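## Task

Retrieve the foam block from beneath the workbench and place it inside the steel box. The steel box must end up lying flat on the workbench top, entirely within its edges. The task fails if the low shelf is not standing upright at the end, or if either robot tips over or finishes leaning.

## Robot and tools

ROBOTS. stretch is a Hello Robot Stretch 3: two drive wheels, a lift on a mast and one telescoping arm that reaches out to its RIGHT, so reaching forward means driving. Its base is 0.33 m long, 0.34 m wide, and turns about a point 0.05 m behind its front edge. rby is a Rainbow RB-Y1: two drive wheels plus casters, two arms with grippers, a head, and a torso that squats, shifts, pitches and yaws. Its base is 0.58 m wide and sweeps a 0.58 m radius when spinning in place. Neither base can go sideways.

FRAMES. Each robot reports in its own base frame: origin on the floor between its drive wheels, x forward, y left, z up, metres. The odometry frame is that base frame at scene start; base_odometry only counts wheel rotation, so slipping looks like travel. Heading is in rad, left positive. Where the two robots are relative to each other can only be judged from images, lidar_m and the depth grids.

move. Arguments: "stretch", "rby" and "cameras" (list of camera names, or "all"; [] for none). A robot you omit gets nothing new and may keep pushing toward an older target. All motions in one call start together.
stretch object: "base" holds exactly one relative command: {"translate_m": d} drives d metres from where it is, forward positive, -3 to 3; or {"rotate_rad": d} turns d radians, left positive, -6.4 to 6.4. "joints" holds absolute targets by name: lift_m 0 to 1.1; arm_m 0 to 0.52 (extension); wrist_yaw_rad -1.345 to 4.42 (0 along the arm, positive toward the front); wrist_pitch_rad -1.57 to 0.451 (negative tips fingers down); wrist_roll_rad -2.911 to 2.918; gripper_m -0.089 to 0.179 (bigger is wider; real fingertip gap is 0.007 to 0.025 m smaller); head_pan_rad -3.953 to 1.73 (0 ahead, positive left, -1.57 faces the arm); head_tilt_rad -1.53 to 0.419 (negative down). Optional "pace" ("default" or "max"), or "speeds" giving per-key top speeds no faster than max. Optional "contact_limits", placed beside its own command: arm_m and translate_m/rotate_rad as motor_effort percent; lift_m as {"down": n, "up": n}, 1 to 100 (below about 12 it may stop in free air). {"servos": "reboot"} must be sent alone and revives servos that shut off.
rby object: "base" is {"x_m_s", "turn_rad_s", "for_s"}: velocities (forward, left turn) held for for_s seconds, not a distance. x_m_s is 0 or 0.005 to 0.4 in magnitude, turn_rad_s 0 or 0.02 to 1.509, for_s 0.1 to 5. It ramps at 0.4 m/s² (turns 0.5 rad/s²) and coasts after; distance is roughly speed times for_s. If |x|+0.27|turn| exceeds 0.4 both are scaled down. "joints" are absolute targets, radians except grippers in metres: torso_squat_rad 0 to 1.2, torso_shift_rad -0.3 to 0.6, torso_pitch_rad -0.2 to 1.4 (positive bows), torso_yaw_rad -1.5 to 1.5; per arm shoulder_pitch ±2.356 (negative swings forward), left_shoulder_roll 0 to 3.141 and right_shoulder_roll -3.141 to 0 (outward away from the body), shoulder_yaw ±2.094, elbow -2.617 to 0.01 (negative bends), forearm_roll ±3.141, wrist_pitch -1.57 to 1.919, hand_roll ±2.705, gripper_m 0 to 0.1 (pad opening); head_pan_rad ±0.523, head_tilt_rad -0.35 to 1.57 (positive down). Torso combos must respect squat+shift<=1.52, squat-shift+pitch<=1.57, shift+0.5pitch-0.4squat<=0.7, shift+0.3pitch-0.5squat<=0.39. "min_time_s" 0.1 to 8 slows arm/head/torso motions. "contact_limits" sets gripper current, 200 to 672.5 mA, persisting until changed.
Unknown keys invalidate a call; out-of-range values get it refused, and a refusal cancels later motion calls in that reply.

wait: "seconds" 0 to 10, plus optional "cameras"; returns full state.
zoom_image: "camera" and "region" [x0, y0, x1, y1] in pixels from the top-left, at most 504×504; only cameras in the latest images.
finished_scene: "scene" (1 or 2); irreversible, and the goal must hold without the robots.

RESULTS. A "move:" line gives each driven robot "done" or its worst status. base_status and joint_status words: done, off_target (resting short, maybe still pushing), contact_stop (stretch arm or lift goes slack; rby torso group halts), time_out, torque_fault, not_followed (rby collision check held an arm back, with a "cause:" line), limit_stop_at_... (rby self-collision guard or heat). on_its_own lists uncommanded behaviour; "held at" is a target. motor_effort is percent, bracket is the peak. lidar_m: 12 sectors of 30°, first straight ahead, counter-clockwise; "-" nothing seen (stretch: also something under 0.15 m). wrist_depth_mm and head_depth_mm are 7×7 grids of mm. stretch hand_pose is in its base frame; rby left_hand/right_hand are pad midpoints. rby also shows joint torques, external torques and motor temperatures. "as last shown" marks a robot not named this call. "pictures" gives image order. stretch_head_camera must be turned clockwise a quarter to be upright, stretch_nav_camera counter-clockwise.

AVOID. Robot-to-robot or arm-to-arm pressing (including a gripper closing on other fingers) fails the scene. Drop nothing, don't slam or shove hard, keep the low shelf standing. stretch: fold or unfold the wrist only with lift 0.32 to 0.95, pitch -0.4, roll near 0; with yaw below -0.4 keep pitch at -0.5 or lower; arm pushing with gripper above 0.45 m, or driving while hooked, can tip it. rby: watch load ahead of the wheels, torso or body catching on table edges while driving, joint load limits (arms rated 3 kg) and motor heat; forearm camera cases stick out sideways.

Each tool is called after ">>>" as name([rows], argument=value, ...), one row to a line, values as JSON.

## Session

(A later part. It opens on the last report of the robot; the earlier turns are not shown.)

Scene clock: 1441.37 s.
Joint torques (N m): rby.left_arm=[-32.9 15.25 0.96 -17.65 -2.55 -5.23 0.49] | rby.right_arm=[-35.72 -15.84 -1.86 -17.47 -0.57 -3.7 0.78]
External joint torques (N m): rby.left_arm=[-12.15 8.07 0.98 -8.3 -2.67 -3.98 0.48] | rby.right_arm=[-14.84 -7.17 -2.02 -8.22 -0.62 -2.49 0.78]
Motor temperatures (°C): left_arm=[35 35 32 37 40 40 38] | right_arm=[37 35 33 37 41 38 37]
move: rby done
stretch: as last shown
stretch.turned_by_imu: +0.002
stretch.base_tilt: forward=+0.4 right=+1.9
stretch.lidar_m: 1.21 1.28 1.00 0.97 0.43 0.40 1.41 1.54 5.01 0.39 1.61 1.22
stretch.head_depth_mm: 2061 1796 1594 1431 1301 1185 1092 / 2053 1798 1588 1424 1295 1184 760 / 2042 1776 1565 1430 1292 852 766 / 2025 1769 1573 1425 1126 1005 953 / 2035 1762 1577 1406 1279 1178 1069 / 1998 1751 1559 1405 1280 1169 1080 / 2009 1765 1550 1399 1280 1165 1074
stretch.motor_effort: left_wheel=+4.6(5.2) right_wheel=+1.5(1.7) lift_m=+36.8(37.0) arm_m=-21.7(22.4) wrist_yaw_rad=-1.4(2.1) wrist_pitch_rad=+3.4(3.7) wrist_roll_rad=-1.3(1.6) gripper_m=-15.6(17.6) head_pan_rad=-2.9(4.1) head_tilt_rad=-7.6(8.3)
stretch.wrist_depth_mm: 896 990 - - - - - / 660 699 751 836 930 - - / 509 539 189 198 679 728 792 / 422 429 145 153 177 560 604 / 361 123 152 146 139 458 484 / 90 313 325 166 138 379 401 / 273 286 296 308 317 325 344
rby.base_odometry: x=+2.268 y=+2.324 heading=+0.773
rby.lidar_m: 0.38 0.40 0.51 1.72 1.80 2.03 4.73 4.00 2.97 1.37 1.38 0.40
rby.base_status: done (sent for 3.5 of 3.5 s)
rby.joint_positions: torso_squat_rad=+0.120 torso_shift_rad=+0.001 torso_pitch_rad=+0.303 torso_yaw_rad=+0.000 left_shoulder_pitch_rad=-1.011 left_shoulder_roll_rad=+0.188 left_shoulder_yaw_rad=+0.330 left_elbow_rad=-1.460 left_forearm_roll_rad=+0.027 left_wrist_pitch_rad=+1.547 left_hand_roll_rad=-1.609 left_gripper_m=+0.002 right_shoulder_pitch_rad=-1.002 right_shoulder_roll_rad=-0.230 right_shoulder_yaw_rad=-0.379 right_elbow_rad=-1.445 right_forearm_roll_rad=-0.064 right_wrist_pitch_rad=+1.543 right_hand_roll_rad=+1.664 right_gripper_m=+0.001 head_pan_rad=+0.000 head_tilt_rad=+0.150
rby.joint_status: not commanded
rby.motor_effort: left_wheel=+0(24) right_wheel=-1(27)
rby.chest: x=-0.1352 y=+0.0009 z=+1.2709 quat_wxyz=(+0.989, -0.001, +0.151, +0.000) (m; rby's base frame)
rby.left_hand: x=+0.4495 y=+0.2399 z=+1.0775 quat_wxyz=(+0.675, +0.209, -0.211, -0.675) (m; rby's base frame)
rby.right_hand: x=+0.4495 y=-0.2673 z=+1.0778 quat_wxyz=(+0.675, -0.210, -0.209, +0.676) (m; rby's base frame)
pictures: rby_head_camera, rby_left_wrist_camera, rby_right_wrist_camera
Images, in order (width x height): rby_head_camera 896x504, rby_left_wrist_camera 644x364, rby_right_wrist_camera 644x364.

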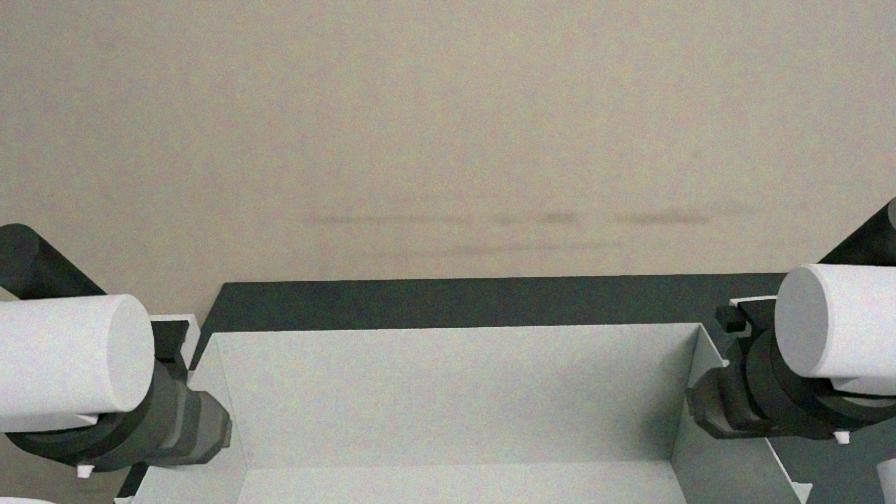

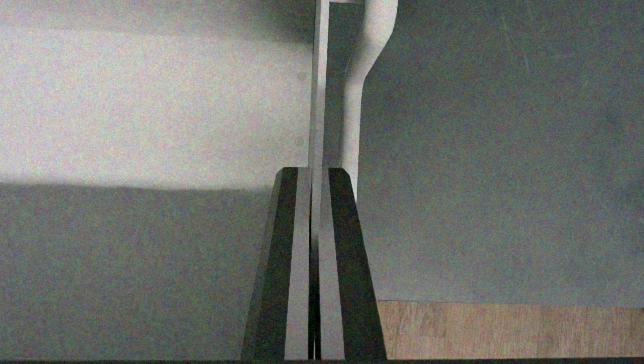

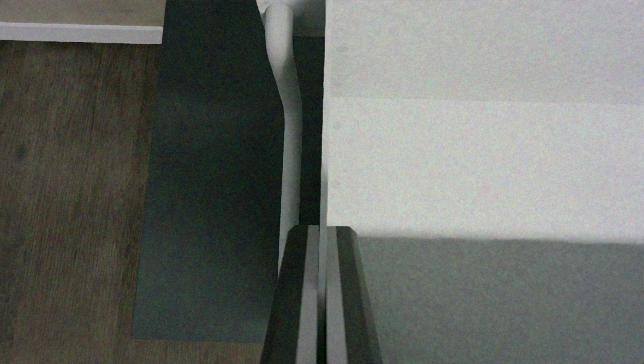

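>>> move(rby={"base": {"x_m_s": 0.1, "for_s": 0.9}}, cameras=["rby_left_wrist_camera", "rby_right_wrist_camera"])

>>> move(rby={"joints": {"torso_squat_rad": 0.42}, "min_time_s": 2.5}, cameras=["rby_left_wrist_camera", "rby_right_wrist_camera", "rby_head_camera"])

Scene clock: 1462.57 s.
Joint torques (N m): rby.left_arm=[-32.5 15.22 0.88 -18.13 -2.62 -5.33 0.53] | rby.right_arm=[-35.77 -15.99 -1.74 -17.55 -0.57 -3.72 0.8]
External joint torques (N m): rby.left_arm=[-11.75 8.04 0.91 -8.77 -2.74 -4.08 0.52] | rby.right_arm=[-14.89 -7.32 -1.9 -8.31 -0.62 -2.5 0.8]
Motor temperatures (°C): left_arm=[35 35 32 37 40 40 38] | right_arm=[37 35 33 37 41 38 37]
move: rby done
stretch: as last shown
stretch.turned_by_imu: +0.001
stretch.base_tilt: forward=+0.4 right=+1.8
stretch.lidar_m: 1.21 1.28 1.00 0.97 0.43 0.40 1.41 1.59 5.04 0.39 1.61 1.22
stretch.head_depth_mm: 2064 1786 1582 1432 1291 1187 1092 / 2023 1795 1583 1427 1294 1180 763 / 2037 1769 1584 1413 1290 856 766 / 2023 1766 1571 1415 1124 1006 947 / 2006 1774 1565 1411 1280 1175 1071 / 2015 1765 1557 1408 1284 1171 1082 / 1997 1745 1563 1404 1263 1162 1077
stretch.motor_effort: left_wheel=+5.0(5.1) right_wheel=+1.2(1.7) lift_m=+36.7(36.8) arm_m=-20.9(21.9) wrist_yaw_rad=-1.1(2.0) wrist_pitch_rad=+3.5(3.7) wrist_roll_rad=-1.3(1.7) gripper_m=-15.9(17.0) head_pan_rad=-2.7(4.2) head_tilt_rad=-7.1(8.1)
stretch.wrist_depth_mm: 891 983 - - - - - / 651 697 770 834 935 - - / 520 538 189 197 671 737 804 / 423 430 145 152 177 558 602 / 365 123 152 147 140 451 483 / 89 315 328 166 138 382 402 / 273 286 293 310 317 324 347
rby.base_odometry: x=+2.333 y=+2.387 heading=+0.773
rby.lidar_m: 0.29 0.30 0.44 1.71 1.79 2.09 4.81 4.01 2.97 1.33 1.32 0.30
rby.base_status: done (sent for 0.9 of 0.9 s)
rby.joint_positions: torso_squat_rad=+0.120 torso_shift_rad=+0.001 torso_pitch_rad=+0.302 torso_yaw_rad=+0.000 left_shoulder_pitch_rad=-1.011 left_shoulder_roll_rad=+0.188 left_shoulder_yaw_rad=+0.330 left_elbow_rad=-1.460 left_forearm_roll_rad=+0.027 left_wrist_pitch_rad=+1.547 left_hand_roll_rad=-1.609 left_gripper_m=+0.002 right_shoulder_pitch_rad=-1.002 right_shoulder_roll_rad=-0.230 right_shoulder_yaw_rad=-0.379 right_elbow_rad=-1.445 right_forearm_roll_rad=-0.064 right_wrist_pitch_rad=+1.543 right_hand_roll_rad=+1.664 right_gripper_m=+0.001 head_pan_rad=+0.000 head_tilt_rad=+0.150
rby.joint_status: not commanded
rby.motor_effort: left_wheel=-1(23) right_wheel=-1(18)
rby.chest: x=-0.1352 y=+0.0009 z=+1.2709 quat_wxyz=(+0.989, -0.001, +0.151, +0.000) (m; rby's base frame)
rby.left_hand: x=+0.4495 y=+0.2399 z=+1.0775 quat_wxyz=(+0.675, +0.209, -0.211, -0.675) (m; rby's base frame)
rby.right_hand: x=+0.4495 y=-0.2673 z=+1.0778 quat_wxyz=(+0.675, -0.210, -0.209, +0.676) (m; rby's base frame)
pictures: rby_left_wrist_camera, rby_right_wrist_camera
Images, in order (width x height): rby_left_wrist_camera 644x364, rby_right_wrist_camera 644x364.

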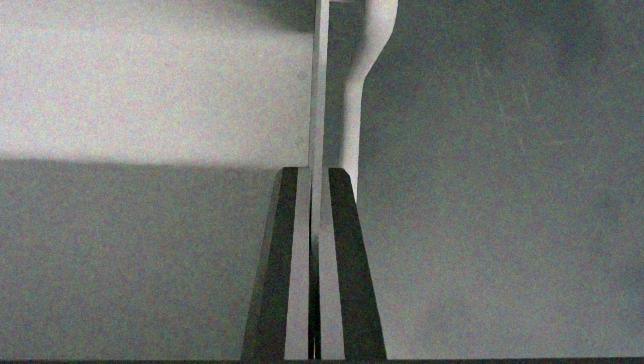

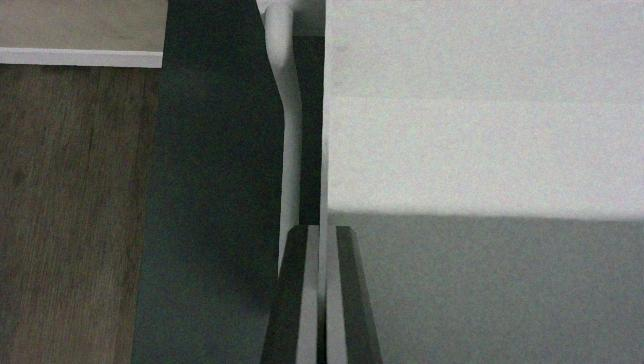

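Scene clock: 1465.37 s.
Joint torques (N m): rby.left_arm=[-32.64 15.44 1.11 -17.89 -2.5 -5.28 0.37] | rby.right_arm=[-35.59 -15.87 -1.79 -17.54 -0.67 -3.8 0.68]
External joint torques (N m): rby.left_arm=[-11.89 8.26 1.13 -8.54 -2.63 -4.02 0.36] | rby.right_arm=[-14.7 -7.2 -1.95 -8.29 -0.72 -2.58 0.69]
Motor temperatures (°C): left_arm=[35 35 32 37 40 40 38] | right_arm=[37 35 33 37 41 38 37]
move: rby done
stretch: as last shown
stretch.base_tilt: forward=+0.4 right=+1.9
stretch.lidar_m: 1.21 1.28 0.99 0.98 0.43 0.40 1.41 1.58 4.99 0.39 1.61 1.22
stretch.head_depth_mm: 2081 1789 1593 1428 1293 1190 1093 / 2039 1801 1588 1420 1294 1186 762 / 2053 1779 1583 1419 1285 854 769 / 2040 1775 1569 1415 1126 1003 948 / 2004 1754 1570 1403 1280 1173 1070 / 2026 1751 1558 1403 1279 1173 1080 / 2000 1764 1546 1401 1275 1170 1073
stretch.motor_effort: left_wheel=+4.7(5.2) right_wheel=+1.1(1.7) lift_m=+36.3(36.9) arm_m=-21.1(22.2) wrist_yaw_rad=-1.5(2.0) wrist_pitch_rad=+3.4(3.8) wrist_roll_rad=-1.5(1.7) gripper_m=-16.3(17.2) head_pan_rad=-2.9(4.1) head_tilt_rad=-7.0(8.1)
stretch.wrist_depth_mm: 892 954 - - - - - / 644 709 757 830 922 - - / 517 556 188 198 672 729 804 / 423 430 146 153 177 555 597 / 365 123 152 147 139 456 486 / 90 313 325 166 138 381 400 / 272 285 295 306 318 326 343
rby.base_odometry: x=+2.333 y=+2.387 heading=+0.773
rby.lidar_m: 0.29 0.30 0.44 1.70 1.80 2.09 4.81 3.99 2.97 1.34 1.32 0.30
rby.base_status: not commanded
rby.joint_positions: torso_squat_rad=+0.420 torso_shift_rad=+0.001 torso_pitch_rad=+0.302 torso_yaw_rad=+0.000 left_shoulder_pitch_rad=-1.011 left_shoulder_roll_rad=+0.188 left_shoulder_yaw_rad=+0.330 left_elbow_rad=-1.460 left_forearm_roll_rad=+0.027 left_wrist_pitch_rad=+1.547 left_hand_roll_rad=-1.609 left_gripper_m=+0.002 right_shoulder_pitch_rad=-1.002 right_shoulder_roll_rad=-0.230 right_shoulder_yaw_rad=-0.379 right_elbow_rad=-1.445 right_forearm_roll_rad=-0.064 right_wrist_pitch_rad=+1.543 right_hand_roll_rad=+1.664 right_gripper_m=+0.001 head_pan_rad=+0.000 head_tilt_rad=+0.150
rby.joint_status: all done
rby.motor_effort: left_wheel=-1(1) right_wheel=-1(1)
rby.chest: x=-0.1355 y=+0.0008 z=+1.2152 quat_wxyz=(+0.989, -0.001, +0.150, +0.000) (m; rby's base frame)
rby.left_hand: x=+0.4493 y=+0.2399 z=+1.0220 quat_wxyz=(+0.675, +0.209, -0.211, -0.675) (m; rby's base frame)
rby.right_hand: x=+0.4493 y=-0.2673 z=+1.0223 quat_wxyz=(+0.675, -0.210, -0.210, +0.676) (m; rby's base frame)
pictures: rby_head_camera, rby_left_wrist_camera, rby_right_wrist_camera
Images, in order (width x height): rby_head_camera 896x504, rby_left_wrist_camera 644x364, rby_right_wrist_camera 644x364.

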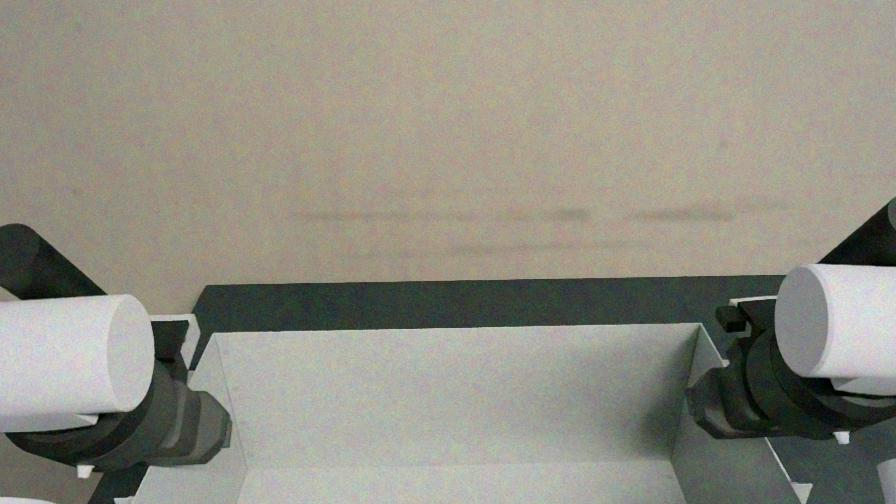

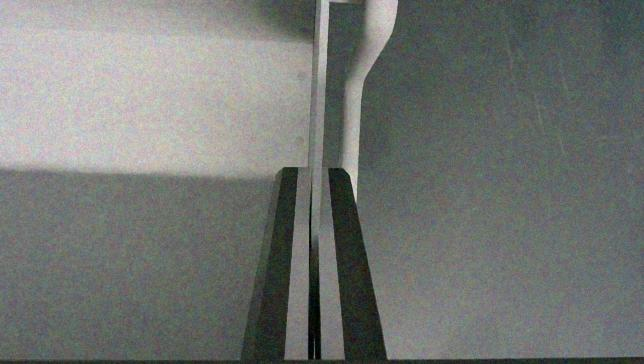

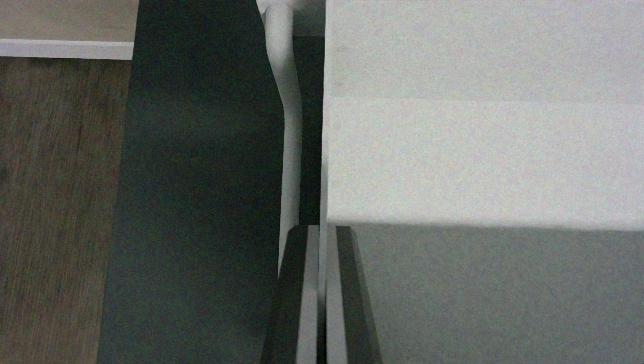

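>>> move(rby={"joints": {"torso_squat_rad": 0.485}, "min_time_s": 1.2}, cameras=["rby_left_wrist_camera", "rby_right_wrist_camera"])

>>> move(rby={"joints": {"torso_squat_rad": 0.506}, "min_time_s": 0.8}, cameras=[])

>>> move(rby={"joints": {"torso_squat_rad": 0.526}, "min_time_s": 0.8}, cameras=["rby_left_wrist_camera", "rby_right_wrist_camera"])

Scene clock: 1477.77 s.
Joint torques (N m): rby.left_arm=[-32.77 15.34 0.68 -17.98 -2.55 -5.2 0.43] | rby.right_arm=[-36.03 -15.89 -1.8 -17.53 -0.58 -3.75 0.77]
External joint torques (N m): rby.left_arm=[-12.02 8.15 0.71 -8.63 -2.68 -3.94 0.42] | rby.right_arm=[-15.15 -7.22 -1.96 -8.28 -0.63 -2.53 0.77]
Motor temperatures (°C): left_arm=[35 35 32 37 40 40 38] | right_arm=[37 35 33 37 41 38 37]
move: rby done
stretch: as last shown
stretch.base_tilt: forward=+0.4 right=+1.8
stretch.lidar_m: 1.21 1.28 1.00 0.98 0.43 0.40 1.41 1.58 5.00 0.39 1.61 1.22
stretch.head_depth_mm: 2050 1800 1582 1431 1299 1193 1096 / 2045 1782 1583 1421 1291 1177 764 / 2042 1771 1575 1410 1288 851 765 / 2044 1764 1580 1408 1121 1013 946 / 2015 1766 1563 1401 1281 1176 1067 / 2019 1756 1570 1406 1277 1168 1077 / 1989 1761 1553 1403 1273 1163 1077
stretch.motor_effort: left_wheel=+4.5(5.1) right_wheel=+1.3(1.6) lift_m=+36.4(36.7) arm_m=-20.9(21.7) wrist_yaw_rad=-1.4(2.1) wrist_pitch_rad=+3.8(3.8) wrist_roll_rad=-1.5(1.6) gripper_m=-15.3(17.0) head_pan_rad=-3.5(4.0) head_tilt_rad=-7.2(8.5)
stretch.wrist_depth_mm: 910 994 - - - - - / 651 688 770 833 944 - - / 514 542 189 198 662 738 812 / 422 427 145 152 178 562 606 / 362 123 153 147 139 454 485 / 89 314 324 166 137 381 402 / 272 287 294 308 316 326 344
rby.base_odometry: x=+2.333 y=+2.387 heading=+0.773
rby.lidar_m: 0.29 0.30 0.44 1.71 1.78 2.10 4.81 4.00 2.98 1.35 1.32 0.30
rby.base_status: not commanded
rby.joint_positions: torso_squat_rad=+0.485 torso_shift_rad=+0.001 torso_pitch_rad=+0.302 torso_yaw_rad=+0.000 left_shoulder_pitch_rad=-1.011 left_shoulder_roll_rad=+0.188 left_shoulder_yaw_rad=+0.330 left_elbow_rad=-1.460 left_forearm_roll_rad=+0.027 left_wrist_pitch_rad=+1.547 left_hand_roll_rad=-1.609 left_gripper_m=+0.002 right_shoulder_pitch_rad=-1.002 right_shoulder_roll_rad=-0.230 right_shoulder_yaw_rad=-0.379 right_elbow_rad=-1.445 right_forearm_roll_rad=-0.064 right_wrist_pitch_rad=+1.543 right_hand_roll_rad=+1.664 right_gripper_m=+0.001 head_pan_rad=+0.000 head_tilt_rad=+0.150
rby.joint_status: all done
rby.motor_effort: left_wheel=-1(2) right_wheel=-1(1)
rby.chest: x=-0.1355 y=+0.0008 z=+1.1953 quat_wxyz=(+0.989, -0.001, +0.150, +0.000) (m; rby's base frame)
rby.left_hand: x=+0.4493 y=+0.2399 z=+1.0021 quat_wxyz=(+0.675, +0.209, -0.211, -0.675) (m; rby's base frame)
rby.right_hand: x=+0.4493 y=-0.2673 z=+1.0024 quat_wxyz=(+0.675, -0.210, -0.210, +0.675) (m; rby's base frame)
pictures: rby_left_wrist_camera, rby_right_wrist_camera
Images, in order (width x height): rby_left_wrist_camera 644x364, rby_right_wrist_camera 644x364.

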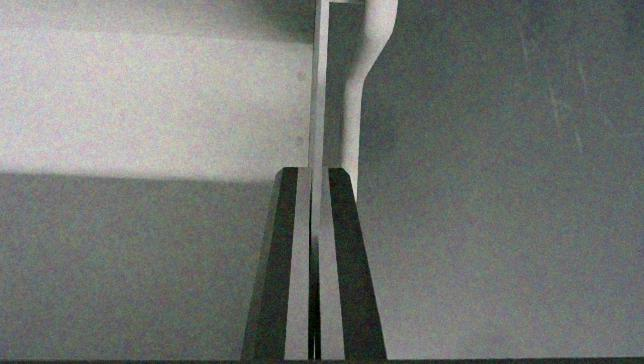

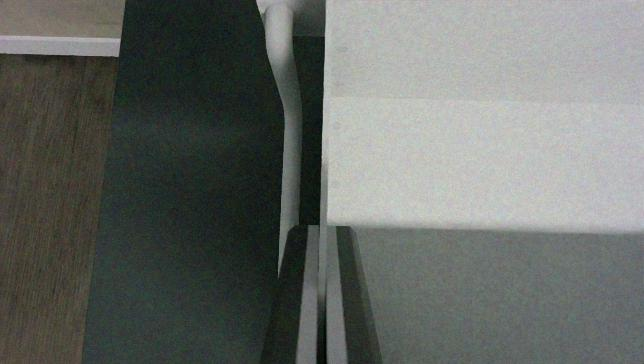

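Scene clock: 1478.87 s.
Joint torques (N m): rby.left_arm=[-32.2 15.47 0.96 -18.01 -2.51 -5.35 0.43] | rby.right_arm=[-35.56 -15.91 -1.89 -17.45 -0.51 -3.71 0.76]
External joint torques (N m): rby.left_arm=[-11.45 8.28 0.98 -8.66 -2.63 -4.09 0.42] | rby.right_arm=[-14.68 -7.24 -2.05 -8.2 -0.56 -2.49 0.76]
Motor temperatures (°C): left_arm=[35 35 32 37 40 40 38] | right_arm=[37 35 33 37 41 38 37]
move: rby done
stretch.base_odometry: x=-0.298 y=-2.432 heading=-2.117
stretch.turned_by_wheels: +0.000
stretch.turned_by_imu: +0.000
stretch.base_tilt: forward=+0.4 right=+1.9
stretch.lidar_m: 1.21 1.28 1.00 0.98 0.43 0.40 1.40 1.58 5.03 0.39 1.60 1.22
stretch.head_depth_mm: 2063 1797 1599 1429 1298 1181 1096 / 2047 1771 1576 1412 1294 1188 762 / 2031 1781 1576 1421 1296 850 766 / 2028 1777 1572 1405 1124 1001 952 / 2016 1761 1578 1396 1279 1182 1069 / 2011 1770 1561 1404 1279 1171 1083 / 2016 1759 1557 1404 1277 1170 1081
stretch.base_status: not commanded
stretch.joint_positions: lift_m=+0.170 arm_m=+0.040 wrist_yaw_rad=-0.128 wrist_pitch_rad=-0.417 wrist_roll_rad=+0.005 gripper_m=+0.056 head_pan_rad=-1.570 head_tilt_rad=-1.100
stretch.joint_status: not commanded
stretch.motor_effort: left_wheel=+4.8(5.1) right_wheel=+1.4(1.6) lift_m=+36.4(36.7) arm_m=-20.5(21.8) wrist_yaw_rad=-1.3(1.9) wrist_pitch_rad=+3.3(3.7) wrist_roll_rad=-1.4(1.7) gripper_m=-16.1(17.5) head_pan_rad=-4.0(4.6) head_tilt_rad=-7.1(8.2)
stretch.hand_pose: x=-0.0503 y=-0.4077 z=+0.1829 quat_wxyz=(+0.679, +0.101, -0.701, -0.191) (m; stretch's base frame)
stretch.wrist_depth_mm: 887 964 - - - - - / 655 699 747 837 937 - - / 514 546 189 198 679 727 802 / 422 438 145 152 177 560 604 / 366 123 152 147 139 457 476 / 89 312 325 166 137 381 402 / 273 287 296 309 318 326 345
rby.base_odometry: x=+2.333 y=+2.387 heading=+0.773
rby.lidar_m: 0.29 0.31 0.43 1.71 1.80 2.10 4.82 4.01 2.98 1.34 1.32 0.30
rby.base_status: not commanded
rby.joint_positions: torso_squat_rad=+0.506 torso_shift_rad=+0.001 torso_pitch_rad=+0.302 torso_yaw_rad=+0.000 left_shoulder_pitch_rad=-1.011 left_shoulder_roll_rad=+0.188 left_shoulder_yaw_rad=+0.330 left_elbow_rad=-1.460 left_forearm_roll_rad=+0.027 left_wrist_pitch_rad=+1.547 left_hand_roll_rad=-1.609 left_gripper_m=+0.002 right_shoulder_pitch_rad=-1.002 right_shoulder_roll_rad=-0.230 right_shoulder_yaw_rad=-0.379 right_elbow_rad=-1.445 right_forearm_roll_rad=-0.064 right_wrist_pitch_rad=+1.543 right_hand_roll_rad=+1.664 right_gripper_m=+0.001 head_pan_rad=+0.000 head_tilt_rad=+0.150
rby.joint_status: all done
rby.motor_effort: left_wheel=-1(2) right_wheel=-1(1)
rby.chest: x=-0.1356 y=+0.0008 z=+1.1883 quat_wxyz=(+0.989, -0.001, +0.150, +0.000) (m; rby's base frame)
rby.left_hand: x=+0.4492 y=+0.2399 z=+0.9952 quat_wxyz=(+0.675, +0.209, -0.211, -0.675) (m; rby's base frame)
rby.right_hand: x=+0.4493 y=-0.2673 z=+0.9955 quat_wxyz=(+0.675, -0.210, -0.210, +0.675) (m; rby's base frame)
pictures: none
No camera images: "cameras" was empty.

Scene clock: 1479.97 s.
Joint torques (N m): rby.left_arm=[-24.11 12.73 0.99 -11.55 -2.49 -3.77 0.38] | rby.right_arm=[-27.06 -12.44 -1.75 -11.1 -0.54 -2.07 0.82]
External joint torques (N m): rby.left_arm=[-3.32 5.53 1.01 -2.21 -2.61 -2.5 0.37] | rby.right_arm=[-6.12 -3.76 -1.91 -1.87 -0.59 -0.84 0.83]
Motor temperatures (°C): left_arm=[34 35 32 37 40 40 38] | right_arm=[37 35 33 37 41 38 37]
move: rby done
stretch: as last shown
stretch.lidar_m: 1.21 1.28 1.00 0.98 0.43 0.40 1.41 1.58 4.99 0.39 1.60 1.22
stretch.head_depth_mm: 2072 1786 1596 1432 1290 1192 1096 / 2034 1799 1586 1421 1294 1180 764 / 2043 1769 1581 1421 1277 852 766 / 2035 1769 1571 1413 1129 1004 949 / 2011 1755 1564 1404 1273 1166 1067 / 2027 1745 1556 1413 1273 1169 1078 / 1994 1746 1551 1396 1268 1164 1080
stretch.motor_effort: left_wheel=+4.7(5.2) right_wheel=+1.3(1.5) lift_m=+36.7(36.7) arm_m=-20.8(21.6) wrist_yaw_rad=-1.3(2.1) wrist_pitch_rad=+3.6(3.8) wrist_roll_rad=-1.5(1.7) gripper_m=-15.4(17.0) head_pan_rad=-3.4(4.2) head_tilt_rad=-7.4(8.1)
stretch.wrist_depth_mm: 893 980 - - - - - / 642 689 775 837 932 - - / 516 558 189 197 669 743 801 / 421 433 145 153 177 558 591 / 362 123 153 147 140 456 484 / 89 313 327 166 137 380 402 / 273 286 293 309 318 325 343
rby.base_odometry: x=+2.333 y=+2.387 heading=+0.773
rby.lidar_m: 0.28 0.30 0.42 1.70 1.79 2.09 4.82 3.99 2.97 1.35 1.34 0.31
rby.base_status: not commanded
rby.joint_positions: torso_squat_rad=+0.526 torso_shift_rad=+0.000 torso_pitch_rad=+0.300 torso_yaw_rad=+0.000 left_shoulder_pitch_rad=-1.013 left_shoulder_roll_rad=+0.188 left_shoulder_yaw_rad=+0.330 left_elbow_rad=-1.461 left_forearm_roll_rad=+0.027 left_wrist_pitch_rad=+1.547 left_hand_roll_rad=-1.609 left_gripper_m=+0.002 right_shoulder_pitch_rad=-1.005 right_shoulder_roll_rad=-0.231 right_shoulder_yaw_rad=-0.379 right_elbow_rad=-1.447 right_forearm_roll_rad=-0.064 right_wrist_pitch_rad=+1.542 right_hand_roll_rad=+1.664 right_gripper_m=+0.001 head_pan_rad=+0.000 head_tilt_rad=+0.150
rby.joint_status: all done
rby.motor_effort: left_wheel=+0(1) right_wheel=+0(1)
rby.chest: x=-0.1366 y=+0.0008 z=+1.1815 quat_wxyz=(+0.989, -0.001, +0.149, +0.000) (m; rby's base frame)
rby.left_hand: x=+0.4493 y=+0.2398 z=+0.9915 quat_wxyz=(+0.675, +0.211, -0.213, -0.675) (m; rby's base frame)
rby.right_hand: x=+0.4494 y=-0.2673 z=+0.9919 quat_wxyz=(+0.674, -0.212, -0.212, +0.675) (m; rby's base frame)
pictures: rby_left_wrist_camera, rby_right_wrist_camera
Images, in order (width x height): rby_left_wrist_camera 644x364, rby_right_wrist_camera 644x364.

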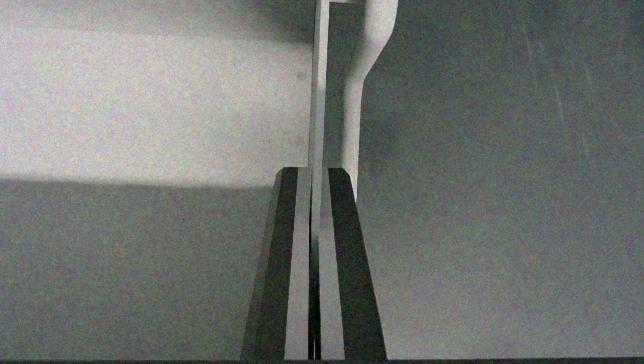

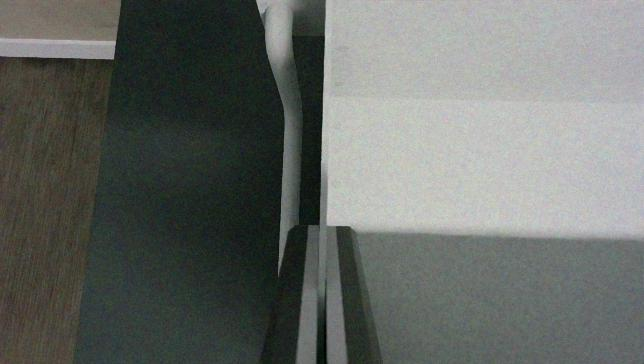

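>>> move(rby={"joints": {"torso_squat_rad": 0.535}, "min_time_s": 0.8}, cameras=["rby_head_camera"])

Scene clock: 1484.17 s.
Joint torques (N m): rby.left_arm=[-18.46 10.83 0.75 -7.42 -2.61 -3.37 0.36] | rby.right_arm=[-21.54 -10.65 -1.95 -7.5 -0.54 -1.79 0.85]
External joint torques (N m): rby.left_arm=[2.36 3.62 0.77 1.92 -2.73 -2.09 0.35] | rby.right_arm=[-0.57 -1.95 -2.11 1.72 -0.59 -0.55 0.86]
Motor temperatures (°C): left_arm=[34 35 32 37 40 40 38] | right_arm=[37 35 33 37 41 38 37]
move: rby done
stretch: as last shown
stretch.turned_by_imu: +0.001
stretch.base_tilt: forward=+0.4 right=+1.8
stretch.lidar_m: 1.21 1.28 1.00 0.98 0.43 0.40 1.40 1.58 5.01 0.39 1.61 1.22
stretch.head_depth_mm: 2053 1797 1598 1425 1299 1184 1090 / 2037 1775 1577 1428 1288 1185 763 / 2063 1773 1570 1412 1287 853 764 / 2022 1768 1576 1416 1120 1004 948 / 2002 1765 1565 1412 1281 1172 1073 / 2019 1762 1562 1409 1283 1165 1080 / 1990 1756 1565 1389 1271 1171 1076
stretch.motor_effort: left_wheel=+4.7(5.1) right_wheel=+1.2(1.6) lift_m=+36.4(36.6) arm_m=-20.8(21.7) wrist_yaw_rad=-1.4(2.2) wrist_pitch_rad=+3.6(3.8) wrist_roll_rad=-1.4(1.6) gripper_m=-16.1(17.3) head_pan_rad=-3.4(3.7) head_tilt_rad=-7.4(8.4)
stretch.wrist_depth_mm: 895 973 - - - - - / 668 703 764 842 931 - - / 515 551 189 197 669 722 800 / 420 433 145 152 178 554 596 / 365 123 153 147 139 459 476 / 89 312 326 165 137 380 401 / 273 288 293 309 318 324 344
rby.base_odometry: x=+2.333 y=+2.387 heading=+0.773
rby.lidar_m: 0.29 0.30 0.44 1.71 1.79 2.08 4.80 4.00 2.98 1.35 1.33 0.31
rby.base_status: not commanded
rby.joint_positions: torso_squat_rad=+0.535 torso_shift_rad=-0.001 torso_pitch_rad=+0.299 torso_yaw_rad=+0.000 left_shoulder_pitch_rad=-1.014 left_shoulder_roll_rad=+0.189 left_shoulder_yaw_rad=+0.330 left_elbow_rad=-1.462 left_forearm_roll_rad=+0.027 left_wrist_pitch_rad=+1.547 left_hand_roll_rad=-1.609 left_gripper_m=+0.002 right_shoulder_pitch_rad=-1.006 right_shoulder_roll_rad=-0.232 right_shoulder_yaw_rad=-0.379 right_elbow_rad=-1.448 right_forearm_roll_rad=-0.064 right_wrist_pitch_rad=+1.542 right_hand_roll_rad=+1.664 right_gripper_m=+0.001 head_pan_rad=+0.000 head_tilt_rad=+0.150
rby.joint_status: all done
rby.motor_effort: left_wheel=+0(1) right_wheel=+0(0)
rby.chest: x=-0.1373 y=+0.0008 z=+1.1784 quat_wxyz=(+0.989, -0.001, +0.149, +0.000) (m; rby's base frame)
rby.left_hand: x=+0.4494 y=+0.2398 z=+0.9903 quat_wxyz=(+0.674, +0.212, -0.214, -0.674) (m; rby's base frame)
rby.right_hand: x=+0.4494 y=-0.2673 z=+0.9906 quat_wxyz=(+0.674, -0.213, -0.213, +0.675) (m; rby's base frame)
pictures: rby_head_camera
Images, in order (width x height): rby_head_camera 896x504.

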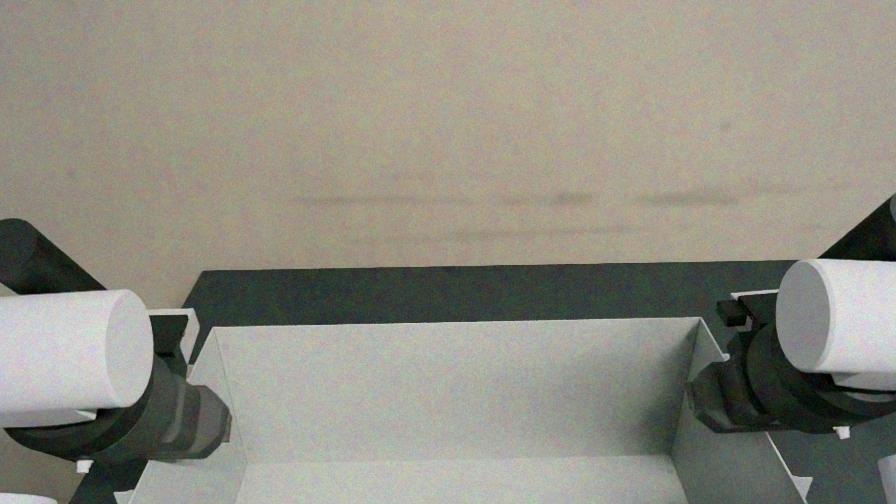

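>>> move(rby={"joints": {"left_gripper_m": 0.1, "right_gripper_m": 0.1}}, cameras=["rby_left_wrist_camera", "rby_right_wrist_camera"])

>>> move(rby={"joints": {"torso_squat_rad": 0.1, "torso_pitch_rad": 0.3, "torso_shift_rad": 0.0, "head_tilt_rad": 0.5}, "min_time_s": 2.5}, cameras=["rby_left_wrist_camera", "rby_right_wrist_camera", "rby_head_camera"])

Scene clock: 1493.30 s.
Joint torques (N m): rby.left_arm=[-19.82 7.97 0.77 -8.46 -0.29 -1.37 0.41] | rby.right_arm=[-21.63 -10.26 -1.94 -7.84 -0.34 -1.65 0.45]
External joint torques (N m): rby.left_arm=[0.99 0.74 0.79 0.88 -0.41 -0.1 0.4] | rby.right_arm=[-0.68 -1.56 -2.1 1.39 -0.39 -0.41 0.46]
Motor temperatures (°C): left_arm=[34 35 32 37 40 40 38] | right_arm=[36 35 33 37 41 38 37]
move: rby done
stretch: as last shown
stretch.base_tilt: forward=+0.5 right=+2.0
stretch.lidar_m: 1.21 1.28 1.00 0.98 0.43 0.40 1.41 1.58 4.98 0.39 1.60 1.22
stretch.head_depth_mm: 2055 1792 1582 1428 1294 1190 1093 / 2056 1791 1584 1410 1298 1184 762 / 2043 1784 1573 1417 1292 850 766 / 2018 1762 1573 1417 1120 1005 948 / 2009 1792 1568 1412 1281 1173 1077 / 1994 1765 1561 1415 1280 1173 1086 / 2009 1745 1551 1402 1279 1167 1083
stretch.motor_effort: left_wheel=+4.4(5.1) right_wheel=+1.6(1.7) lift_m=+36.3(36.5) arm_m=-21.0(21.7) wrist_yaw_rad=-1.9(2.0) wrist_pitch_rad=+3.4(3.8) wrist_roll_rad=-1.6(1.6) gripper_m=-15.4(17.2) head_pan_rad=-3.0(3.9) head_tilt_rad=-6.9(8.2)
stretch.wrist_depth_mm: 900 - - - - - - / 656 696 766 852 955 - - / 517 551 189 197 683 731 795 / 419 435 145 152 177 567 602 / 365 123 152 147 139 459 478 / 89 316 327 166 137 380 401 / 273 288 293 308 316 325 344
rby.base_odometry: x=+2.333 y=+2.387 heading=+0.773
rby.lidar_m: 0.29 0.30 0.43 1.71 1.79 2.11 4.81 4.01 2.97 1.35 1.33 0.31
rby.base_status: not commanded
rby.joint_positions: torso_squat_rad=+0.535 torso_shift_rad=+0.000 torso_pitch_rad=+0.300 torso_yaw_rad=+0.000 left_shoulder_pitch_rad=-1.014 left_shoulder_roll_rad=+0.190 left_shoulder_yaw_rad=+0.330 left_elbow_rad=-1.462 left_forearm_roll_rad=+0.027 left_wrist_pitch_rad=+1.546 left_hand_roll_rad=-1.609 left_gripper_m=+0.100 right_shoulder_pitch_rad=-1.006 right_shoulder_roll_rad=-0.232 right_shoulder_yaw_rad=-0.379 right_elbow_rad=-1.448 right_forearm_roll_rad=-0.064 right_wrist_pitch_rad=+1.542 right_hand_roll_rad=+1.665 right_gripper_m=+0.099 head_pan_rad=+0.000 head_tilt_rad=+0.150
rby.joint_status: all done
rby.motor_effort: left_wheel=+1(1) right_wheel=+0(1)
rby.chest: x=-0.1367 y=+0.0008 z=+1.1783 quat_wxyz=(+0.989, -0.001, +0.149, +0.000) (m; rby's base frame)
rby.left_hand: x=+0.4498 y=+0.2403 z=+0.9896 quat_wxyz=(+0.674, +0.212, -0.214, -0.674) (m; rby's base frame)
rby.right_hand: x=+0.4498 y=-0.2674 z=+0.9900 quat_wxyz=(+0.674, -0.213, -0.212, +0.675) (m; rby's base frame)
pictures: rby_left_wrist_camera, rby_right_wrist_camera
Images, in order (width x height): rby_left_wrist_camera 644x364, rby_right_wrist_camera 644x364.

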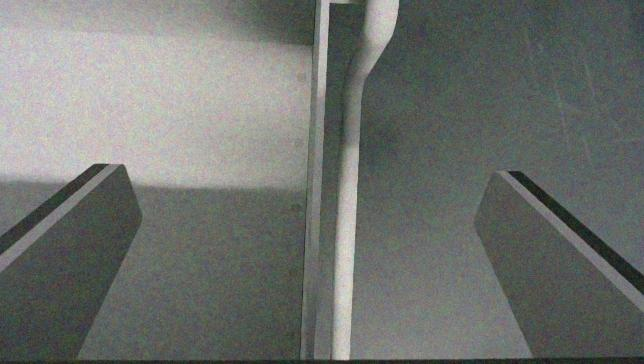

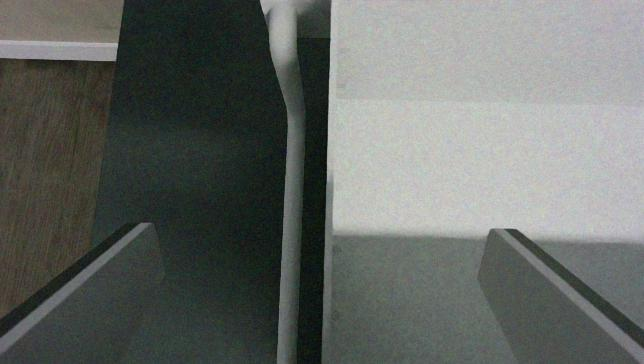

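Scene clock: 1496.10 s.
Joint torques (N m): rby.left_arm=[-19.92 7.87 0.95 -8.48 -0.2 -1.19 0.44] | rby.right_arm=[-21.67 -10.09 -1.82 -7.85 -0.32 -1.59 0.49]
External joint torques (N m): rby.left_arm=[0.89 0.65 0.97 0.86 -0.32 0.08 0.43] | rby.right_arm=[-0.73 -1.4 -1.98 1.38 -0.37 -0.35 0.49]
Motor temperatures (°C): left_arm=[34 35 32 37 40 40 38] | right_arm=[36 35 33 37 41 38 37]
move: rby done
stretch: as last shown
stretch.base_tilt: forward=+0.4 right=+1.8
stretch.lidar_m: 1.21 1.28 1.00 0.98 0.43 0.40 1.40 1.58 5.02 0.39 1.60 1.22
stretch.head_depth_mm: 2062 1793 1585 1433 1298 1186 1095 / 2042 1779 1590 1413 1292 1190 762 / 2043 1782 1565 1414 1282 853 766 / 2036 1765 1558 1418 1123 1006 952 / 2038 1763 1564 1405 1279 1174 1072 / 1989 1752 1564 1397 1283 1176 1081 / 1986 1756 1554 1396 1276 1161 1079
stretch.motor_effort: left_wheel=+4.6(5.2) right_wheel=+1.2(1.7) lift_m=+36.0(36.5) arm_m=-21.5(21.7) wrist_yaw_rad=-1.8(2.1) wrist_pitch_rad=+3.5(3.8) wrist_roll_rad=-1.1(1.6) gripper_m=-16.2(17.9) head_pan_rad=-2.8(4.2) head_tilt_rad=-7.2(8.3)
stretch.wrist_depth_mm: 887 994 - - - - - / 656 697 771 833 931 - - / 516 549 189 198 676 735 808 / 422 434 145 152 178 561 599 / 364 123 152 147 140 456 487 / 89 312 327 165 137 383 401 / 273 286 294 308 317 325 342
rby.base_odometry: x=+2.333 y=+2.387 heading=+0.773
rby.lidar_m: 0.29 0.30 0.45 1.71 1.79 2.10 4.82 4.00 2.96 1.34 1.32 0.31
rby.base_status: not commanded
rby.joint_positions: torso_squat_rad=+0.100 torso_shift_rad=+0.000 torso_pitch_rad=+0.300 torso_yaw_rad=+0.000 left_shoulder_pitch_rad=-1.014 left_shoulder_roll_rad=+0.190 left_shoulder_yaw_rad=+0.330 left_elbow_rad=-1.462 left_forearm_roll_rad=+0.027 left_wrist_pitch_rad=+1.546 left_hand_roll_rad=-1.609 left_gripper_m=+0.100 right_shoulder_pitch_rad=-1.006 right_shoulder_roll_rad=-0.232 right_shoulder_yaw_rad=-0.379 right_elbow_rad=-1.448 right_forearm_roll_rad=-0.064 right_wrist_pitch_rad=+1.542 right_hand_roll_rad=+1.665 right_gripper_m=+0.099 head_pan_rad=+0.000 head_tilt_rad=+0.500
rby.joint_status: all done
rby.motor_effort: left_wheel=+1(1) right_wheel=-1(1)
rby.chest: x=-0.1366 y=+0.0009 z=+1.2726 quat_wxyz=(+0.989, -0.001, +0.149, +0.000) (m; rby's base frame)
rby.left_hand: x=+0.4499 y=+0.2404 z=+1.0836 quat_wxyz=(+0.674, +0.212, -0.213, -0.674) (m; rby's base frame)
rby.right_hand: x=+0.4499 y=-0.2673 z=+1.0840 quat_wxyz=(+0.674, -0.213, -0.212, +0.675) (m; rby's base frame)
pictures: rby_head_camera, rby_left_wrist_camera, rby_right_wrist_camera
Images, in order (width x height): rby_head_camera 896x504, rby_left_wrist_camera 644x364, rby_right_wrist_camera 644x364.

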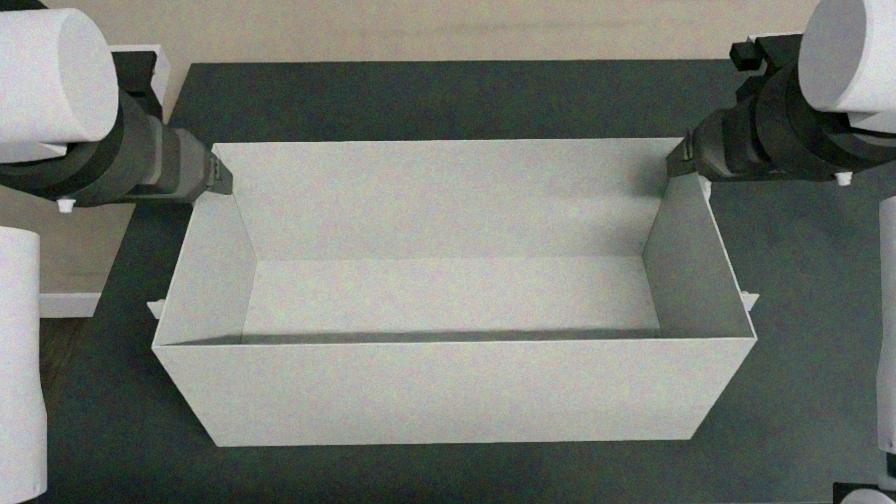

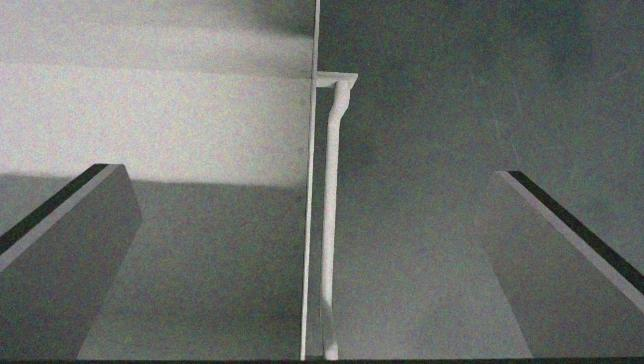

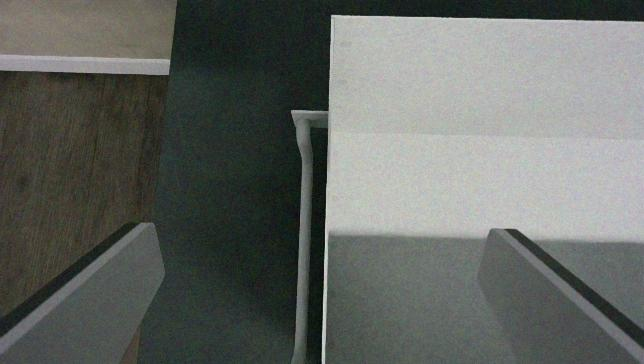

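>>> move(stretch={"joints": {"lift_m": 1.09}, "pace": "max"}, rby={"base": {"x_m_s": -0.3, "for_s": 5.0}}, cameras=["rby_head_camera"])

>>> move(stretch={"base": {"translate_m": -0.9}}, rby={"joints": {"head_tilt_rad": 0.1}}, cameras=["rby_head_camera"])

>>> move(stretch={"base": {"translate_m": -0.84}}, cameras=["rby_head_camera", "stretch_head_camera", "stretch_wrist_camera"])

Scene clock: 1548.87 s.
Joint torques (N m): rby.left_arm=[-20.31 7.7 0.81 -8.59 -0.12 -1.01 0.54] | rby.right_arm=[-21.74 -9.78 -1.77 -8.18 -0.34 -1.45 0.51]
External joint torques (N m): rby.left_arm=[0.49 0.47 0.82 0.75 -0.25 0.26 0.53] | rby.right_arm=[-0.79 -1.09 -1.93 1.05 -0.39 -0.21 0.52]
Motor temperatures (°C): left_arm=[34 34 32 36 40 40 38] | right_arm=[36 35 33 36 41 38 37]
move: stretch done; rby done
stretch.base_odometry: x=-0.298 y=-2.432 heading=-2.117
stretch.turned_by_wheels: +0.000
stretch.turned_by_imu: +0.002
stretch.base_tilt: forward=+0.4 right=+2.0
stretch.lidar_m: 1.21 1.28 1.00 0.97 0.43 0.40 1.50 2.01 2.06 3.89 1.60 1.22
stretch.head_depth_mm: - 1784 1590 1427 1300 1188 1092 / 1976 1781 1585 1419 1284 1181 1023 / - 1755 1587 1416 1290 1032 951 / - 1741 1575 1417 1280 1032 944 / 1982 1762 1557 1410 1274 1172 1068 / 1999 1755 1558 1415 1281 1169 1074 / 2003 1743 1557 1404 1272 1170 1078
stretch.base_status: not commanded
stretch.joint_positions: lift_m=+1.090 arm_m=+0.040 wrist_yaw_rad=-0.128 wrist_pitch_rad=-0.417 wrist_roll_rad=+0.005 gripper_m=+0.056 head_pan_rad=-1.570 head_tilt_rad=-1.100
stretch.joint_status: all done
stretch.motor_effort: left_wheel=+4.9(5.2) right_wheel=+1.5(1.9) lift_m=+35.8(40.1) arm_m=-20.6(21.9) wrist_yaw_rad=-1.4(2.1) wrist_pitch_rad=+3.3(3.9) wrist_roll_rad=-1.4(1.8) gripper_m=-17.3(17.7) head_pan_rad=-2.7(4.4) head_tilt_rad=-7.1(8.1)
stretch.hand_pose: x=-0.0503 y=-0.4076 z=+1.1029 quat_wxyz=(+0.679, +0.101, -0.701, -0.191) (m; stretch's base frame)
stretch.wrist_depth_mm: - - - - - - - / - - - - - - - / - - 185 197 - - - / - - 145 152 177 - - / - 123 152 147 139 - - / 90 - - 166 137 - - / - - - - - - -
rby.base_odometry: x=+1.259 y=+1.340 heading=+0.773
rby.lidar_m: 1.79 2.44 1.82 1.37 1.55 2.62 3.32 3.49 2.94 2.84 2.27 2.17
rby.base_status: done (sent for 5 of 5 s)
rby.joint_positions: torso_squat_rad=+0.100 torso_shift_rad=+0.000 torso_pitch_rad=+0.300 torso_yaw_rad=+0.000 left_shoulder_pitch_rad=-1.014 left_shoulder_roll_rad=+0.190 left_shoulder_yaw_rad=+0.330 left_elbow_rad=-1.462 left_forearm_roll_rad=+0.027 left_wrist_pitch_rad=+1.546 left_hand_roll_rad=-1.609 left_gripper_m=+0.100 right_shoulder_pitch_rad=-1.006 right_shoulder_roll_rad=-0.232 right_shoulder_yaw_rad=-0.379 right_elbow_rad=-1.448 right_forearm_roll_rad=-0.064 right_wrist_pitch_rad=+1.542 right_hand_roll_rad=+1.665 right_gripper_m=+0.099 head_pan_rad=+0.000 head_tilt_rad=+0.500
rby.joint_status: not commanded
rby.motor_effort: left_wheel=+3(25) right_wheel=-1(18)
rby.chest: x=-0.1367 y=+0.0009 z=+1.2726 quat_wxyz=(+0.989, -0.001, +0.149, +0.000) (m; rby's base frame)
rby.left_hand: x=+0.4498 y=+0.2405 z=+1.0838 quat_wxyz=(+0.674, +0.212, -0.213, -0.674) (m; rby's base frame)
rby.right_hand: x=+0.4498 y=-0.2674 z=+1.0843 quat_wxyz=(+0.674, -0.213, -0.212, +0.675) (m; rby's base frame)
pictures: rby_head_camera
Images, in order (width x height): rby_head_camera 896x504.

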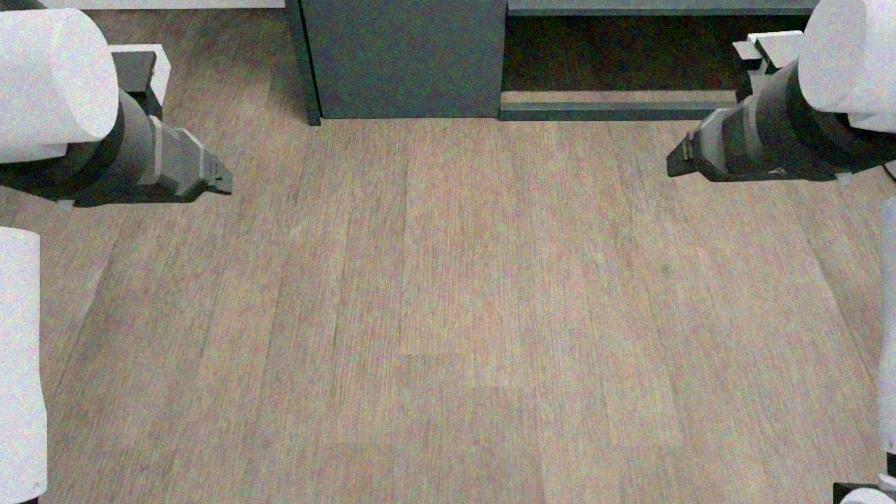

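Scene clock: 1559.00 s.
Joint torques (N m): rby.left_arm=[-20.46 7.57 0.72 -8.9 -0.18 -1.05 0.43] | rby.right_arm=[-21.53 -9.59 -1.87 -8.01 -0.35 -1.42 0.49]
External joint torques (N m): rby.left_arm=[0.34 0.34 0.74 0.44 -0.3 0.23 0.43] | rby.right_arm=[-0.58 -0.9 -2.03 1.22 -0.4 -0.19 0.49]
Motor temperatures (°C): left_arm=[34 34 32 36 40 40 38] | right_arm=[36 35 33 36 40 38 37]
move: stretch done; rby done
stretch.base_odometry: x=+0.169 y=-1.663 heading=-2.117
stretch.turned_by_wheels: +0.000
stretch.turned_by_imu: +0.007
stretch.base_tilt: forward=+0.4 right=+1.8
stretch.lidar_m: 2.09 0.58 0.83 0.97 0.78 0.66 2.53 2.68 1.49 4.79 2.81 2.13
stretch.head_depth_mm: - 1685 1592 1428 1296 1187 1093 / 1932 1736 1580 1412 1295 1183 1020 / - 1753 1574 1427 1289 1037 951 / - 1738 1585 1413 1284 1033 951 / 1974 1759 1568 1410 1283 1166 1068 / 2012 1760 1569 1403 1268 1171 1077 / 1989 1735 1557 1405 1281 1165 1075
stretch.base_status: done
stretch.joint_positions: lift_m=+1.090 arm_m=+0.040 wrist_yaw_rad=-0.128 wrist_pitch_rad=-0.417 wrist_roll_rad=+0.005 gripper_m=+0.056 head_pan_rad=-1.570 head_tilt_rad=-1.100
stretch.joint_status: not commanded
stretch.motor_effort: left_wheel=-1.9(11.2) right_wheel=-6.4(10.0) lift_m=+27.5(35.8) arm_m=-19.9(21.5) wrist_yaw_rad=-1.6(2.1) wrist_pitch_rad=+3.2(3.9) wrist_roll_rad=-1.3(1.8) gripper_m=-15.6(17.5) head_pan_rad=-2.7(4.1) head_tilt_rad=-6.9(8.2)
stretch.hand_pose: x=-0.0503 y=-0.4076 z=+1.1029 quat_wxyz=(+0.679, +0.101, -0.701, -0.191) (m; stretch's base frame)
stretch.wrist_depth_mm: - - - - - - - / - - - - - - - / - - 185 197 - - - / - - 145 152 177 - - / - 123 153 147 139 - - / 91 - - 166 137 - - / - - - - - - -
rby.base_odometry: x=+1.259 y=+1.340 heading=+0.773
rby.lidar_m: 1.78 2.44 1.81 1.37 1.54 2.61 3.31 3.48 2.94 2.84 2.96 1.73
rby.base_status: not commanded
rby.joint_positions: torso_squat_rad=+0.100 torso_shift_rad=+0.000 torso_pitch_rad=+0.300 torso_yaw_rad=+0.000 left_shoulder_pitch_rad=-1.014 left_shoulder_roll_rad=+0.190 left_shoulder_yaw_rad=+0.330 left_elbow_rad=-1.462 left_forearm_roll_rad=+0.027 left_wrist_pitch_rad=+1.546 left_hand_roll_rad=-1.609 left_gripper_m=+0.100 right_shoulder_pitch_rad=-1.006 right_shoulder_roll_rad=-0.232 right_shoulder_yaw_rad=-0.379 right_elbow_rad=-1.448 right_forearm_roll_rad=-0.064 right_wrist_pitch_rad=+1.542 right_hand_roll_rad=+1.665 right_gripper_m=+0.099 head_pan_rad=+0.000 head_tilt_rad=+0.100
rby.joint_status: all done
rby.motor_effort: left_wheel=+3(4) right_wheel=-1(2)
rby.chest: x=-0.1367 y=+0.0009 z=+1.2726 quat_wxyz=(+0.989, -0.001, +0.149, +0.000) (m; rby's base frame)
rby.left_hand: x=+0.4498 y=+0.2405 z=+1.0838 quat_wxyz=(+0.674, +0.212, -0.213, -0.674) (m; rby's base frame)
rby.right_hand: x=+0.4498 y=-0.2674 z=+1.0843 quat_wxyz=(+0.674, -0.213, -0.212, +0.675) (m; rby's base frame)
pictures: rby_head_camera
Images, in order (width x height): rby_head_camera 896x504.

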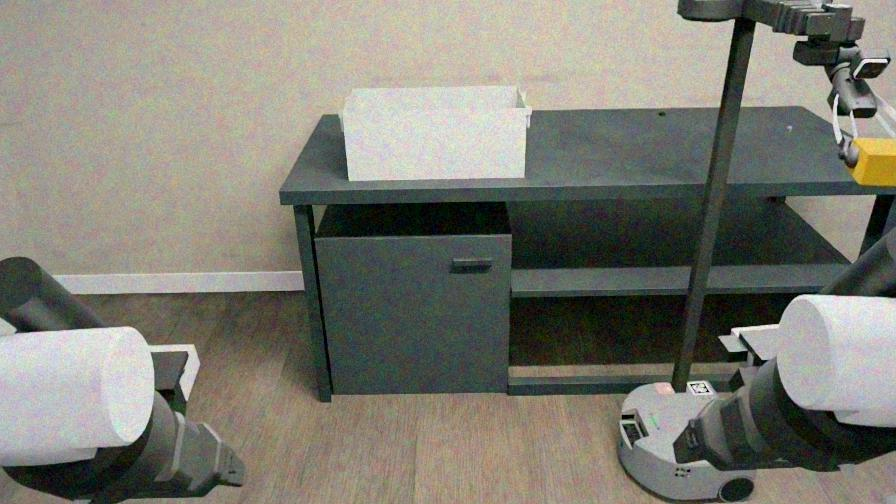

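Scene clock: 1568.50 s.
Joint torques (N m): rby.left_arm=[-20.71 7.53 0.63 -8.85 -0.24 -1.17 0.49] | rby.right_arm=[-21.75 -9.64 -1.78 -8.09 -0.29 -1.46 0.44]
External joint torques (N m): rby.left_arm=[0.1 0.3 0.65 0.49 -0.36 0.1 0.48] | rby.right_arm=[-0.8 -0.94 -1.94 1.14 -0.34 -0.22 0.45]
Motor temperatures (°C): left_arm=[33 34 32 36 40 40 38] | right_arm=[36 35 33 36 40 38 37]
move: stretch done
stretch.base_odometry: x=+0.606 y=-0.945 heading=-2.117
stretch.turned_by_wheels: +0.000
stretch.turned_by_imu: +0.007
stretch.base_tilt: forward=+0.4 right=+1.9
stretch.lidar_m: 1.39 1.36 0.38 0.37 0.39 0.51 1.71 1.80 2.05 1.36 3.91 2.97
stretch.head_depth_mm: - 1786 1595 1429 1296 1190 1099 / 1976 1805 1582 1420 1290 1186 1021 / - 1712 1580 1414 1279 1033 955 / - 1686 1574 1422 1290 1025 950 / 1686 1615 1563 1408 1275 1172 1069 / 1996 1683 1560 1405 1284 1176 1078 / 1991 1756 1556 1395 1275 1170 1079
stretch.base_status: done
stretch.joint_positions: lift_m=+1.090 arm_m=+0.040 wrist_yaw_rad=-0.128 wrist_pitch_rad=-0.417 wrist_roll_rad=+0.005 gripper_m=+0.056 head_pan_rad=-1.570 head_tilt_rad=-1.100
stretch.joint_status: not commanded
stretch.motor_effort: left_wheel=-7.7(11.3) right_wheel=-0.1(11.3) lift_m=+19.5(27.5) arm_m=-20.2(21.2) wrist_yaw_rad=-1.3(2.1) wrist_pitch_rad=+3.2(3.9) wrist_roll_rad=-1.6(1.8) gripper_m=-16.0(18.0) head_pan_rad=-2.4(3.9) head_tilt_rad=-7.5(8.2)
stretch.hand_pose: x=-0.0503 y=-0.4076 z=+1.1029 quat_wxyz=(+0.679, +0.101, -0.701, -0.191) (m; stretch's base frame)
stretch.wrist_depth_mm: - - - - - - - / - - - - - - - / - - 185 198 - - - / - - 145 152 178 - - / - 123 153 147 139 - - / 90 - - 166 137 - - / - - - - - - -
rby: as last shown
rby.lidar_m: 1.54 2.43 1.82 1.37 1.54 2.62 3.31 3.48 2.94 2.86 2.95 2.17
rby.motor_effort: left_wheel=+4(4) right_wheel=-1(2)
pictures: rby_head_camera, stretch_head_camera (sideways), stretch_wrist_camera
Images, in order (width x height): rby_head_camera 896x504, stretch_head_camera 896x504, stretch_wrist_camera 644x364.

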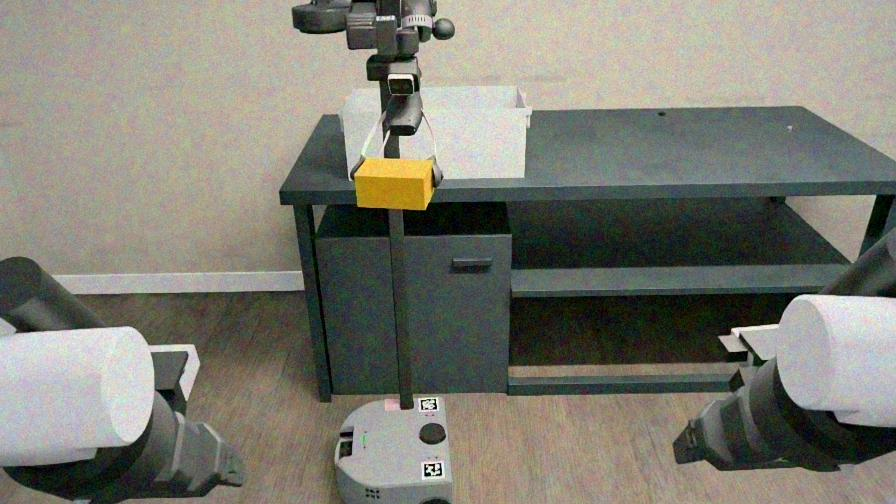

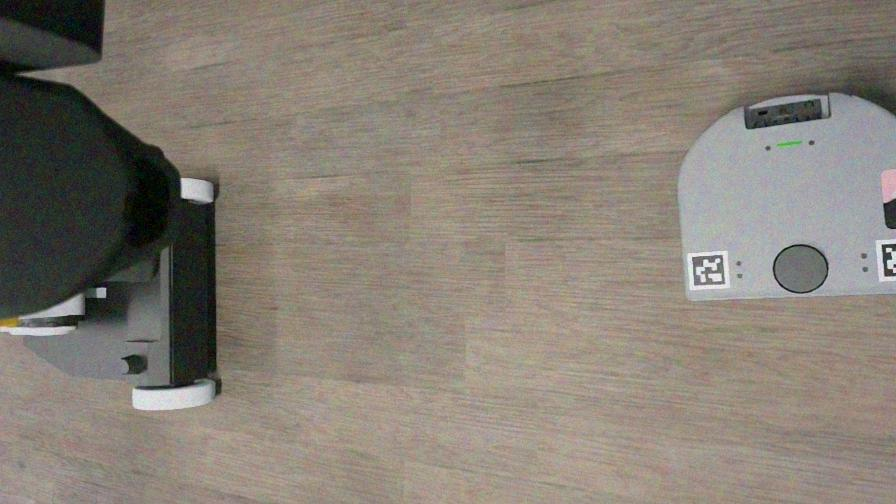

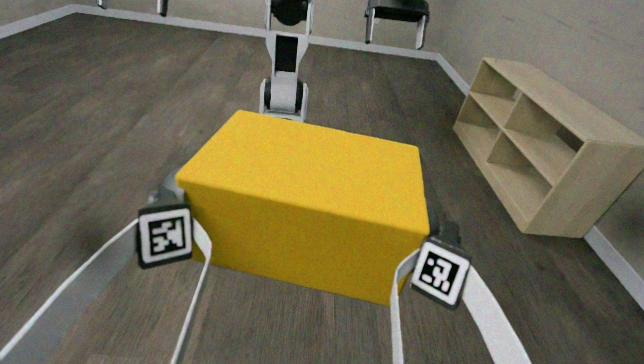

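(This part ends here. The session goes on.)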